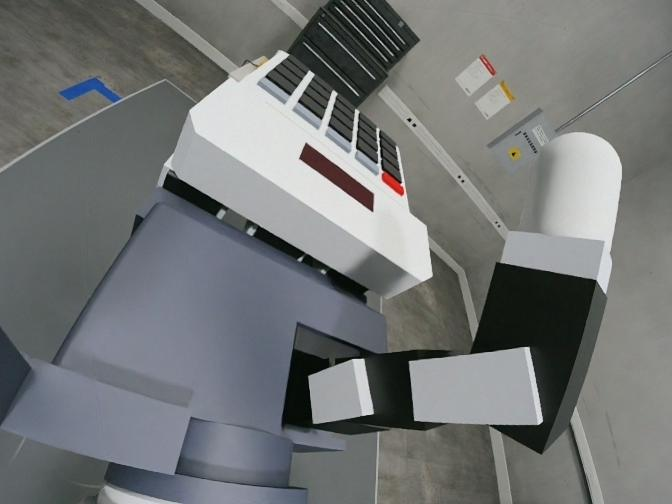

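Emit:
execute_actions(actions=[[[0,0,0,0,0,0, 0.08,-0.855,-0.55,-0.174, 0.06,-0.92,-0.55,-0.174, 0.0,-0.68,-0.56,-0.697, 0.571,-0.5,-0.35,0.5, 0.75,-0.85]]], cameras=[])

Emit:
execute_actions(actions=[[[0,0,0,0,0,0, 0.08,-0.855,-0.55,-0.174, 0.06,-1.0,-0.577,-0.174, 0.0,-0.68,-0.56,-0.697, 0.571,-0.5,-0.35,0.5, 0.75,-0.8]]], cameras=["cam_wrist"])

Emit:
execute_actions(actions=[[[0,0,0,0,0,0, 0.08,-0.855,-0.55,-0.174, 0.0,-1.0,-0.577,-0.697, 0.0,-0.68,-0.56,-0.697, 0.571,-0.5,-0.35,0.5, 0.75,-0.7]]], cameras=[])

Emit:
execute_actions(actions=[[[0,0,0,0,0,0, 0.08,-0.855,-0.55,-0.174, 0.0,-0.80,-0.56,-0.697, 0.0,-0.68,-0.56,-0.697, 0.571,-0.5,-0.35,0.5, 0.75,-0.75]]], cameras=[])

Emit:
execute_actions(actions=[[[0,0,0,0,0,0, 0.08,-0.855,-0.55,-0.174, 0.0,-0.71,-0.56,-0.697, 0.0,-0.68,-0.56,-0.697, 0.571,-0.5,-0.35,0.5, 0.75,-0.8]]], cameras=["cam_wrist"])

Scene clock: 1837.27 s.
end_effector_position=(+0.6162, +0.0654, +0.4938) hand_goal=(+0.080, -0.856, -0.550, -0.174, +0.060, -0.920, -0.550, -0.174, +0.000, -0.680, -0.560, -0.698, +0.570, -0.500, -0.350, +0.500) hand_measured=(+0.082, -0.872, -0.560, -0.174, +0.058, -0.928, -0.560, -0.178, +0.000, -0.724, -0.566, -0.698, +0.572, -0.498, -0.346, +0.500) hand_current_ma=(+2, -29, -14, +0, -1, -13, -13, -4, +0, -115, -8, +0, +3, +3, +4, +0) hand_state=(goal, goal, goal, goal, goal, goal, goal, goal, goal, blocked, goal, goal, goal, goal, goal, goal) hand_current_limit=0.75 hand_speed=-0.85 end_effector_quat_wxyz=(+0.496, +0.463, +0.529, +0.510)
Joint positions: [-0.135 -1.159 2.2 -4.206 -1.317 -0.06]
Joint velocities: within noise
Joint torques (N m): [-1.12 -37.85 -16.09 -3.33 0.95 0.43]
Wrist force (N): [-0.3 0.6 0.5]
Wrist torque (N m): [0.13 0.04 -0.04]
Wrist force, peak (N): [-0.4 0.8 0.4]
Hand target: +0.6162, +0.0654, +0.4938; +0.496, +0.463, +0.529, +0.510
Off the commanded pose: 0.000 m, 0 deg.
Step readings (end_effector_position):
0: (+0.6162, +0.0654, +0.4938)
1: (+0.6162, +0.0654, +0.4938)
2: (+0.6162, +0.0654, +0.4938)
4: (+0.6162, +0.0654, +0.4938)
8: (+0.6162, +0.0654, +0.4938)
15: (+0.6162, +0.0654, +0.4938)
No camera images: "cameras" was empty.

Scene clock: 1837.97 s.
end_effector_position=(+0.6162, +0.0654, +0.4938) hand_goal=(+0.080, -0.856, -0.550, -0.174, +0.060, -1.000, -0.578, -0.174, +0.000, -0.680, -0.560, -0.698, +0.570, -0.500, -0.350, +0.500) hand_measured=(+0.082, -0.872, -0.560, -0.174, +0.058, -1.000, -0.578, -0.178, +0.000, -0.722, -0.566, -0.698, +0.572, -0.498, -0.346, +0.500) hand_current_ma=(+2, -30, -14, +0, -1, +0, +0, -4, +0, -113, -8, +0, +3, +3, +4, +0) hand_state=(goal, goal, goal, goal, goal, goal, goal, goal, goal, blocked, goal, goal, goal, goal, goal, goal) hand_current_limit=0.75 hand_speed=-0.80 end_effector_quat_wxyz=(+0.496, +0.463, +0.529, +0.510)
Joint positions: [-0.135 -1.159 2.2 -4.206 -1.317 -0.06]
Joint velocities: within noise
Joint torques (N m): [-1 -38.29 -16.57 -3.31 1.05 0.48]
Wrist force (N): [-0.4 0.5 0.4]
Wrist torque (N m): [0.12 0.06 -0.06]
Wrist force, peak (N): [-0.3 0.8 0.4]
Hand target: +0.6162, +0.0654, +0.4938; +0.496, +0.463, +0.529, +0.510
Off the commanded pose: 0.000 m, 0 deg.
Step readings (end_effector_position):
0: (+0.6162, +0.0654, +0.4938)
1: (+0.6162, +0.0654, +0.4938)
2: (+0.6162, +0.0654, +0.4938)
4: (+0.6162, +0.0654, +0.4938)
8: (+0.6162, +0.0654, +0.4938)
15: (+0.6162, +0.0654, +0.4938)
Images, in order (width x height): cam_wrist 672x504.

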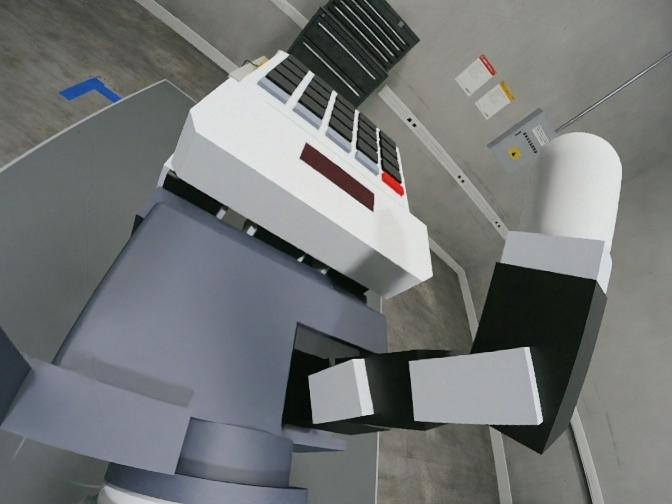

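Scene clock: 1838.97 s.
end_effector_position=(+0.6162, +0.0654, +0.4938) hand_goal=(+0.080, -0.856, -0.550, -0.174, +0.000, -1.000, -0.578, -0.698, +0.000, -0.680, -0.560, -0.698, +0.570, -0.500, -0.350, +0.500) hand_measured=(+0.082, -0.872, -0.560, -0.174, +0.004, -1.000, -0.578, -0.696, +0.000, -0.722, -0.566, -0.698, +0.572, -0.498, -0.346, +0.500) hand_current_ma=(+2, -30, -14, +0, +3, +0, +0, +2, +0, -113, -8, +0, +3, +3, +4, +0) hand_state=(goal, goal, goal, goal, goal, goal, goal, goal, goal, blocked, goal, goal, goal, goal, goal, goal) hand_current_limit=0.75 hand_speed=-0.70 end_effector_quat_wxyz=(+0.496, +0.463, +0.529, +0.510)
Joint positions: [-0.135 -1.159 2.2 -4.206 -1.317 -0.06]
Joint velocities: within noise
Joint torques (N m): [-0.66 -37.75 -16.55 -3.35 0.89 0.51]
Wrist force (N): [-0.3 0.6 0.2]
Wrist torque (N m): [0.15 0.05 -0.04]
Wrist force, peak (N): [-0.3 0.7 0.2]
Hand target: +0.6162, +0.0654, +0.4938; +0.496, +0.463, +0.529, +0.510
Off the commanded pose: 0.000 m, 0 deg.
Step readings (end_effector_position):
0: (+0.6162, +0.0654, +0.4938)
1: (+0.6162, +0.0654, +0.4938)
2: (+0.6162, +0.0654, +0.4938)
4: (+0.6162, +0.0654, +0.4938)
8: (+0.6162, +0.0654, +0.4938)
15: (+0.6162, +0.0654, +0.4938)
No camera images: "cameras" was empty.

Scene clock: 1839.67 s.
end_effector_position=(+0.6162, +0.0654, +0.4938) hand_goal=(+0.080, -0.856, -0.550, -0.174, +0.000, -0.800, -0.560, -0.698, +0.000, -0.680, -0.560, -0.698, +0.570, -0.500, -0.350, +0.500) hand_measured=(+0.082, -0.872, -0.560, -0.174, +0.004, -0.824, -0.570, -0.696, +0.000, -0.722, -0.568, -0.698, +0.572, -0.498, -0.346, +0.500) hand_current_ma=(+2, -30, -14, +0, +3, -54, -14, +2, +0, -113, -10, +0, +3, +3, +4, +0) hand_state=(goal, goal, goal, goal, goal, blocked, goal, goal, goal, blocked, goal, goal, goal, goal, goal, goal) hand_current_limit=0.75 hand_speed=-0.75 end_effector_quat_wxyz=(+0.496, +0.463, +0.529, +0.510)
Joint positions: [-0.135 -1.159 2.2 -4.206 -1.317 -0.06]
Joint velocities: within noise
Joint torques (N m): [-0.93 -38.07 -16.41 -3.32 0.95 0.45]
Wrist force (N): [-0.3 0.4 0.2]
Wrist torque (N m): [0.13 0.05 -0.05]
Wrist force, peak (N): [-0.4 0.7 0.4]
Hand target: +0.6162, +0.0654, +0.4938; +0.496, +0.463, +0.529, +0.510
Off the commanded pose: 0.000 m, 0 deg.
Step readings (end_effector_position):
0: (+0.6162, +0.0654, +0.4938)
1: (+0.6162, +0.0654, +0.4938)
2: (+0.6162, +0.0654, +0.4938)
4: (+0.6162, +0.0654, +0.4938)
8: (+0.6162, +0.0654, +0.4938)
15: (+0.6162, +0.0654, +0.4938)
No camera images: "cameras" was empty.

Scene clock: 1840.37 s.
end_effector_position=(+0.6162, +0.0654, +0.4938) hand_goal=(+0.080, -0.856, -0.550, -0.174, +0.000, -0.710, -0.560, -0.698, +0.000, -0.680, -0.560, -0.698, +0.570, -0.500, -0.350, +0.500) hand_measured=(+0.082, -0.872, -0.560, -0.174, +0.004, -0.734, -0.570, -0.696, +0.000, -0.722, -0.568, -0.698, +0.572, -0.498, -0.346, +0.500) hand_current_ma=(+2, -30, -14, +0, +3, -55, -14, +2, +0, -113, -10, +0, +3, +3, +4, +0) hand_state=(goal, goal, goal, goal, goal, blocked, goal, goal, goal, blocked, goal, goal, goal, goal, goal, goal) hand_current_limit=0.75 hand_speed=-0.80 end_effector_quat_wxyz=(+0.496, +0.463, +0.529, +0.510)
Joint positions: [-0.135 -1.159 2.2 -4.206 -1.317 -0.06]
Joint velocities: within noise
Joint torques (N m): [-0.67 -37.82 -16.5 -3.34 0.98 0.46]
Wrist force (N): [-0.3 0.6 0.3]
Wrist torque (N m): [0.15 0.04 -0.04]
Wrist force, peak (N): [-0.4 0.7 0.3]
Hand target: +0.6162, +0.0654, +0.4938; +0.496, +0.463, +0.529, +0.510
Off the commanded pose: 0.000 m, 0 deg.
Step readings (end_effector_position):
0: (+0.6162, +0.0654, +0.4938)
1: (+0.6162, +0.0654, +0.4938)
2: (+0.6162, +0.0654, +0.4938)
4: (+0.6162, +0.0654, +0.4938)
8: (+0.6162, +0.0654, +0.4938)
15: (+0.6162, +0.0654, +0.4938)
Images, in order (width x height): cam_wrist 672x504.

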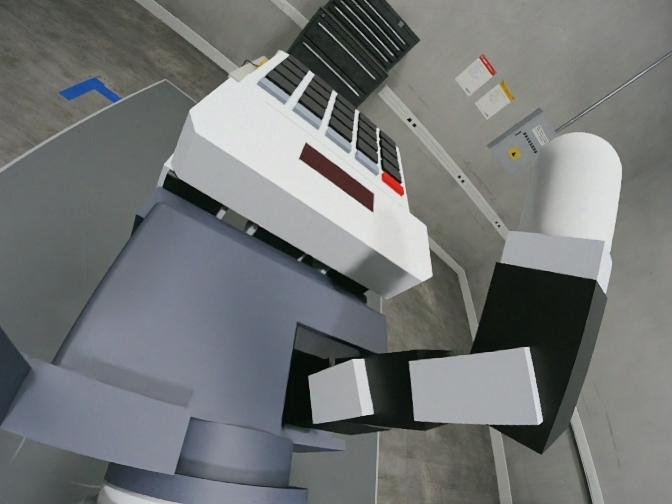

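Emit:
execute_actions(actions=[[[0,0,0,0,0,0, 0.08,-0.855,-0.55,-0.174, 0.0,-0.695,-0.56,-0.697, 0.0,-0.68,-0.56,-0.697, 0.571,-0.5,-0.35,0.5, 0.75,-0.85]]], cameras=[])

Emit:
execute_actions(actions=[[[0,0,0,0,0,0, 0.08,-0.855,-0.55,-0.174, 0.0,-0.68,-0.56,-0.697, 0.0,-0.68,-0.56,-0.697, 0.571,-0.5,-0.35,0.5, 0.75,-0.85]]], cameras=["cam_wrist"])

Emit:
zoom_image(camera="cam_wrist", region=[150, 20, 450, 310])

Scene clock: 1847.60 s.
end_effector_position=(+0.6162, +0.0654, +0.4938) hand_goal=(+0.080, -0.856, -0.550, -0.174, +0.000, -0.696, -0.560, -0.698, +0.000, -0.680, -0.560, -0.698, +0.570, -0.500, -0.350, +0.500) hand_measured=(+0.082, -0.872, -0.560, -0.174, +0.004, -0.722, -0.570, -0.696, +0.000, -0.722, -0.568, -0.698, +0.572, -0.498, -0.346, +0.500) hand_current_ma=(+2, -30, -14, +0, +3, -56, -14, +2, +0, -113, -10, +0, +3, +3, +4, +0) hand_state=(goal, goal, goal, goal, goal, blocked, goal, goal, goal, blocked, goal, goal, goal, goal, goal, goal) hand_current_limit=0.75 hand_speed=-0.85 end_effector_quat_wxyz=(+0.496, +0.463, +0.529, +0.510)
Joint positions: [-0.135 -1.159 2.2 -4.206 -1.317 -0.06]
Joint velocities: within noise
Joint torques (N m): [-1 -38.46 -16.22 -3.39 1.01 0.48]
Wrist force (N): [-0.4 0.6 0.2]
Wrist torque (N m): [0.14 0.06 -0.06]
Wrist force, peak (N): [-0.2 0.9 0.3]
Hand target: +0.6162, +0.0654, +0.4938; +0.496, +0.463, +0.529, +0.510
Off the commanded pose: 0.000 m, 0 deg.
Step readings (end_effector_position):
0: (+0.6162, +0.0654, +0.4938)
1: (+0.6162, +0.0654, +0.4938)
2: (+0.6162, +0.0654, +0.4938)
4: (+0.6162, +0.0654, +0.4938)
8: (+0.6162, +0.0654, +0.4938)
15: (+0.6162, +0.0654, +0.4938)
No camera images: "cameras" was empty.

Scene clock: 1848.30 s.
end_effector_position=(+0.6162, +0.0654, +0.4938) hand_goal=(+0.080, -0.856, -0.550, -0.174, +0.000, -0.680, -0.560, -0.698, +0.000, -0.680, -0.560, -0.698, +0.570, -0.500, -0.350, +0.500) hand_measured=(+0.082, -0.872, -0.560, -0.174, +0.004, -0.718, -0.570, -0.698, +0.000, -0.722, -0.568, -0.698, +0.572, -0.498, -0.346, +0.500) hand_current_ma=(+2, -30, -14, +0, +3, -99, -14, +0, +0, -110, -10, +0, +3, +3, +4, +0) hand_state=(goal, goal, goal, goal, goal, blocked, goal, goal, goal, blocked, goal, goal, goal, goal, goal, goal) hand_current_limit=0.75 hand_speed=-0.85 end_effector_quat_wxyz=(+0.496, +0.463, +0.529, +0.510)
Joint positions: [-0.135 -1.159 2.2 -4.206 -1.317 -0.06]
Joint velocities: within noise
Joint torques (N m): [-0.29 -37.95 -15.87 -3.35 1 0.56]
Wrist force (N): [-0.2 0.7 0.2]
Wrist torque (N m): [0.15 0.04 -0.04]
Wrist force, peak (N): [-0.3 0.7 0.4]
Hand target: +0.6162, +0.0654, +0.4938; +0.496, +0.463, +0.529, +0.510
Off the commanded pose: 0.000 m, 0 deg.
Step readings (end_effector_position):
0: (+0.6162, +0.0654, +0.4938)
1: (+0.6162, +0.0654, +0.4938)
2: (+0.6162, +0.0654, +0.4938)
4: (+0.6162, +0.0654, +0.4938)
8: (+0.6162, +0.0654, +0.4938)
15: (+0.6162, +0.0654, +0.4938)
Images, in order (width x height): cam_wrist 672x504.

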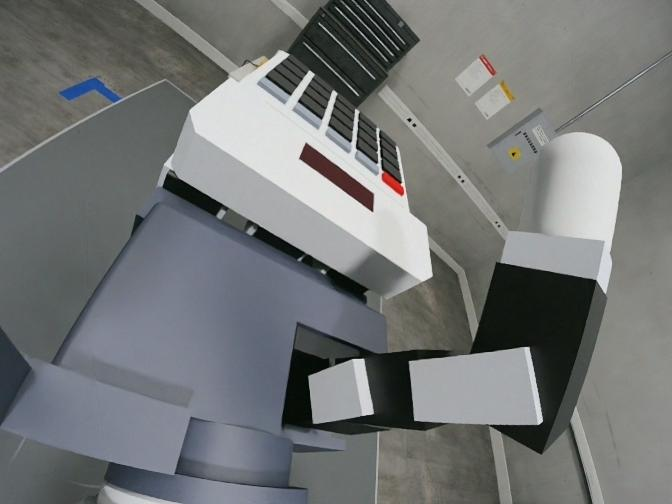

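Scaled by 1.680 from the camera's 672x504 image, which has a finer 960x720 frame.

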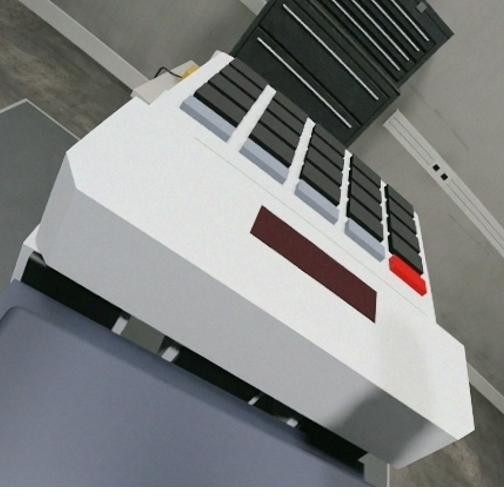

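Emit:
execute_actions(actions=[[[0,0,0,0,0,0, 0.08,-0.92,-0.55,-0.174, 0.0,-0.675,-0.56,-0.697, 0.0,-0.675,-0.56,-0.697, 0.571,-0.5,-0.35,0.5, 0.75,-0.85]]], cameras=["cam_wrist"])

Emit:
execute_actions(actions=[[[0,0,0,0,0,0, 0.08,-1.0,-0.577,-0.174, 0.0,-0.675,-0.56,-0.697, 0.0,-0.675,-0.56,-0.697, 0.571,-0.5,-0.35,0.5, 0.75,-0.8]]], cameras=[])

Emit:
execute_actions(actions=[[[0,0,0,0,0,0, 0.0,-1.0,-0.577,-0.697, 0.0,-0.675,-0.56,-0.697, 0.0,-0.675,-0.56,-0.697, 0.571,-0.5,-0.35,0.5, 0.75,-0.7]]], cameras=["cam_wrist"])

Emit:
execute_actions(actions=[[[0,0,0,0,0,0, 0.0,-0.80,-0.56,-0.697, 0.0,-0.675,-0.56,-0.697, 0.0,-0.675,-0.56,-0.697, 0.571,-0.5,-0.35,0.5, 0.75,-0.75]]], cameras=[])

Emit:
execute_actions(actions=[[[0,0,0,0,0,0, 0.0,-0.71,-0.56,-0.697, 0.0,-0.675,-0.56,-0.697, 0.0,-0.675,-0.56,-0.697, 0.571,-0.5,-0.35,0.5, 0.75,-0.8]]], cameras=["cam_wrist"])

Scene clock: 1856.30 s.
end_effector_position=(+0.6162, +0.0654, +0.4938) hand_goal=(+0.080, -0.920, -0.550, -0.174, +0.000, -0.676, -0.560, -0.698, +0.000, -0.676, -0.560, -0.698, +0.570, -0.500, -0.350, +0.500) hand_measured=(+0.082, -0.926, -0.560, -0.174, +0.004, -0.718, -0.570, -0.698, +0.000, -0.718, -0.568, -0.698, +0.572, -0.498, -0.346, +0.500) hand_current_ma=(+2, -10, -14, +0, +3, -110, -14, -1, +0, -114, -10, +0, +3, +3, +4, +0) hand_state=(goal, goal, goal, goal, goal, blocked, goal, goal, goal, blocked, goal, goal, goal, goal, goal, goal) hand_current_limit=0.75 hand_speed=-0.85 end_effector_quat_wxyz=(+0.496, +0.463, +0.529, +0.510)
Joint positions: [-0.135 -1.159 2.2 -4.206 -1.317 -0.06]
Joint velocities: within noise
Joint torques (N m): [-0.76 -38.52 -16.24 -3.4 1 0.46]
Wrist force (N): [-0.3 0.7 0.3]
Wrist torque (N m): [0.15 0.05 -0.05]
Wrist force, peak (N): [-0.5 0.8 0.4]
Hand target: +0.6162, +0.0654, +0.4938; +0.496, +0.463, +0.529, +0.510
Off the commanded pose: 0.000 m, 0 deg.
Step readings (end_effector_position):
0: (+0.6162, +0.0654, +0.4938)
1: (+0.6162, +0.0654, +0.4938)
2: (+0.6162, +0.0654, +0.4938)
4: (+0.6162, +0.0654, +0.4938)
8: (+0.6162, +0.0654, +0.4938)
15: (+0.6162, +0.0654, +0.4938)
Images, in order (width x height): cam_wrist 672x504.

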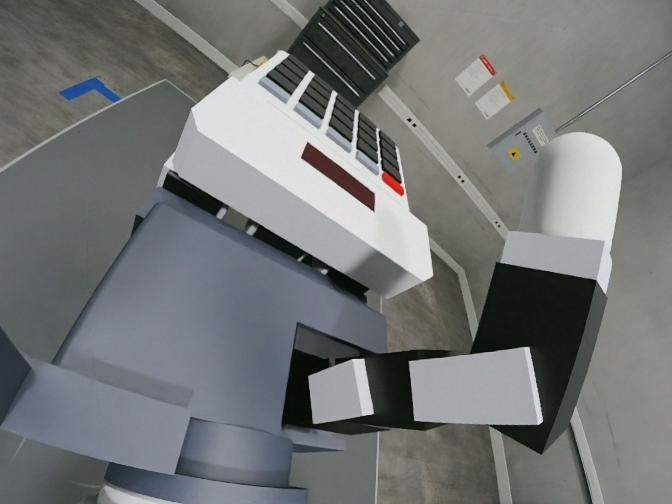

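Scene clock: 1857.00 s.
end_effector_position=(+0.6162, +0.0654, +0.4938) hand_goal=(+0.080, -1.000, -0.578, -0.174, +0.000, -0.676, -0.560, -0.698, +0.000, -0.676, -0.560, -0.698, +0.570, -0.500, -0.350, +0.500) hand_measured=(+0.082, -1.000, -0.578, -0.174, +0.004, -0.718, -0.570, -0.698, +0.000, -0.718, -0.568, -0.698, +0.572, -0.498, -0.346, +0.500) hand_current_ma=(+2, +0, +0, +0, +3, -109, -14, -1, +0, -114, -10, -1, +3, +3, +4, +0) hand_state=(goal, goal, goal, goal, goal, blocked, goal, goal, goal, blocked, goal, goal, goal, goal, goal, goal) hand_current_limit=0.75 hand_speed=-0.80 end_effector_quat_wxyz=(+0.496, +0.463, +0.529, +0.510)
Joint positions: [-0.135 -1.159 2.2 -4.206 -1.317 -0.06]
Joint velocities: within noise
Joint torques (N m): [-1.36 -38.21 -15.92 -3.49 0.98 0.59]
Wrist force (N): [-0.1 0.7 0.3]
Wrist torque (N m): [0.16 0.01 -0.02]
Wrist force, peak (N): [-0.3 0.7 0.4]
Hand target: +0.6162, +0.0654, +0.4938; +0.496, +0.463, +0.529, +0.510
Off the commanded pose: 0.000 m, 0 deg.
Step readings (end_effector_position):
0: (+0.6162, +0.0654, +0.4938)
1: (+0.6162, +0.0654, +0.4938)
2: (+0.6162, +0.0654, +0.4938)
4: (+0.6162, +0.0654, +0.4938)
8: (+0.6162, +0.0654, +0.4938)
15: (+0.6162, +0.0654, +0.4938)
No camera images: "cameras" was empty.

Scene clock: 1858.00 s.
end_effector_position=(+0.6162, +0.0654, +0.4938) hand_goal=(+0.000, -1.000, -0.578, -0.698, +0.000, -0.676, -0.560, -0.698, +0.000, -0.676, -0.560, -0.698, +0.570, -0.500, -0.350, +0.500) hand_measured=(+0.004, -1.000, -0.578, -0.696, +0.004, -0.718, -0.570, -0.698, +0.000, -0.718, -0.568, -0.698, +0.572, -0.498, -0.346, +0.500) hand_current_ma=(+3, +0, +0, +2, +3, -109, -14, -1, +0, -114, -10, -1, +3, +3, +4, +0) hand_state=(goal, goal, goal, goal, goal, blocked, goal, goal, goal, blocked, goal, goal, goal, goal, goal, goal) hand_current_limit=0.75 hand_speed=-0.70 end_effector_quat_wxyz=(+0.496, +0.463, +0.529, +0.510)
Joint positions: [-0.135 -1.159 2.2 -4.206 -1.317 -0.06]
Joint velocities: within noise
Joint torques (N m): [-0.56 -38.23 -16.23 -3.48 0.95 0.55]
Wrist force (N): [-0.3 0.7 0.4]
Wrist torque (N m): [0.14 0.04 -0.04]
Wrist force, peak (N): [-0.4 0.8 0.2]
Hand target: +0.6162, +0.0654, +0.4938; +0.496, +0.463, +0.529, +0.510
Off the commanded pose: 0.000 m, 0 deg.
Step readings (end_effector_position):
0: (+0.6162, +0.0654, +0.4938)
1: (+0.6162, +0.0654, +0.4938)
2: (+0.6162, +0.0654, +0.4938)
4: (+0.6162, +0.0654, +0.4938)
8: (+0.6162, +0.0654, +0.4938)
15: (+0.6162, +0.0654, +0.4938)
Images, in order (width x height): cam_wrist 672x504.

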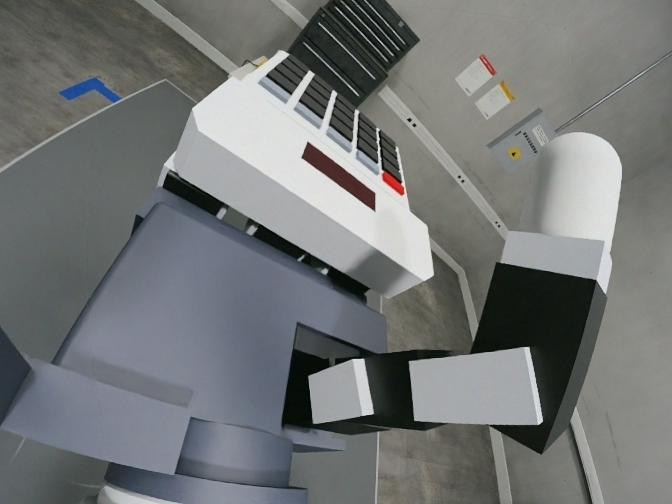

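Scene clock: 1858.70 s.
end_effector_position=(+0.6162, +0.0654, +0.4938) hand_goal=(+0.000, -0.800, -0.560, -0.698, +0.000, -0.676, -0.560, -0.698, +0.000, -0.676, -0.560, -0.698, +0.570, -0.500, -0.350, +0.500) hand_measured=(+0.004, -0.822, -0.570, -0.696, +0.004, -0.716, -0.570, -0.698, +0.000, -0.718, -0.568, -0.698, +0.572, -0.498, -0.346, +0.500) hand_current_ma=(+3, -49, -14, +2, +3, -106, -14, -1, +0, -110, -10, -1, +3, +3, +4, +0) hand_state=(goal, blocked, goal, goal, goal, blocked, goal, goal, goal, blocked, goal, goal, goal, goal, goal, goal) hand_current_limit=0.75 hand_speed=-0.75 end_effector_quat_wxyz=(+0.496, +0.463, +0.529, +0.510)
Joint positions: [-0.135 -1.159 2.2 -4.206 -1.317 -0.06]
Joint velocities: within noise
Joint torques (N m): [-0.99 -38.2 -15.86 -3.42 1.02 0.52]
Wrist force (N): [-0.2 0.4 0.3]
Wrist torque (N m): [0.11 0.04 -0.05]
Wrist force, peak (N): [-0.4 0.6 0.3]
Hand target: +0.6162, +0.0654, +0.4938; +0.496, +0.463, +0.529, +0.510
Off the commanded pose: 0.000 m, 0 deg.
Step readings (end_effector_position):
0: (+0.6162, +0.0654, +0.4938)
1: (+0.6162, +0.0654, +0.4938)
2: (+0.6162, +0.0654, +0.4938)
4: (+0.6162, +0.0654, +0.4938)
8: (+0.6162, +0.0654, +0.4938)
15: (+0.6162, +0.0654, +0.4938)
No camera images: "cameras" was empty.

Scene clock: 1859.40 s.
end_effector_position=(+0.6162, +0.0654, +0.4938) hand_goal=(+0.000, -0.710, -0.560, -0.698, +0.000, -0.676, -0.560, -0.698, +0.000, -0.676, -0.560, -0.698, +0.570, -0.500, -0.350, +0.500) hand_measured=(+0.004, -0.734, -0.570, -0.696, +0.004, -0.716, -0.570, -0.698, +0.000, -0.716, -0.568, -0.698, +0.572, -0.498, -0.346, +0.500) hand_current_ma=(+3, -50, -14, +1, +3, -106, -14, -1, +0, -107, -10, -1, +3, +3, +4, +0) hand_state=(goal, blocked, goal, goal, goal, blocked, goal, goal, goal, blocked, goal, goal, goal, goal, goal, goal) hand_current_limit=0.75 hand_speed=-0.80 end_effector_quat_wxyz=(+0.496, +0.463, +0.529, +0.510)
Joint positions: [-0.135 -1.159 2.2 -4.206 -1.317 -0.06]
Joint velocities: within noise
Joint torques (N m): [-0.84 -38.18 -16.36 -3.44 0.98 0.5]
Wrist force (N): [-0.3 0.6 0.2]
Wrist torque (N m): [0.16 0.05 -0.05]
Wrist force, peak (N): [-0.2 0.8 0.3]
Hand target: +0.6162, +0.0654, +0.4938; +0.496, +0.463, +0.529, +0.510
Off the commanded pose: 0.000 m, 0 deg.
Step readings (end_effector_position):
0: (+0.6162, +0.0654, +0.4938)
1: (+0.6162, +0.0654, +0.4938)
2: (+0.6162, +0.0654, +0.4938)
4: (+0.6162, +0.0654, +0.4938)
8: (+0.6162, +0.0654, +0.4938)
15: (+0.6162, +0.0654, +0.4938)
Images, in order (width x height): cam_wrist 672x504.

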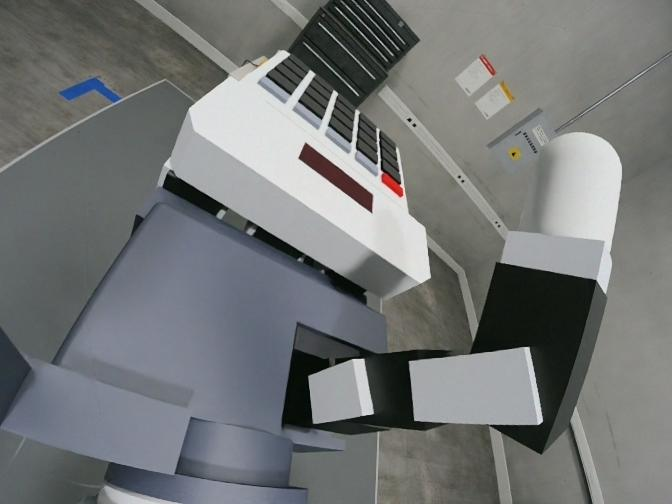

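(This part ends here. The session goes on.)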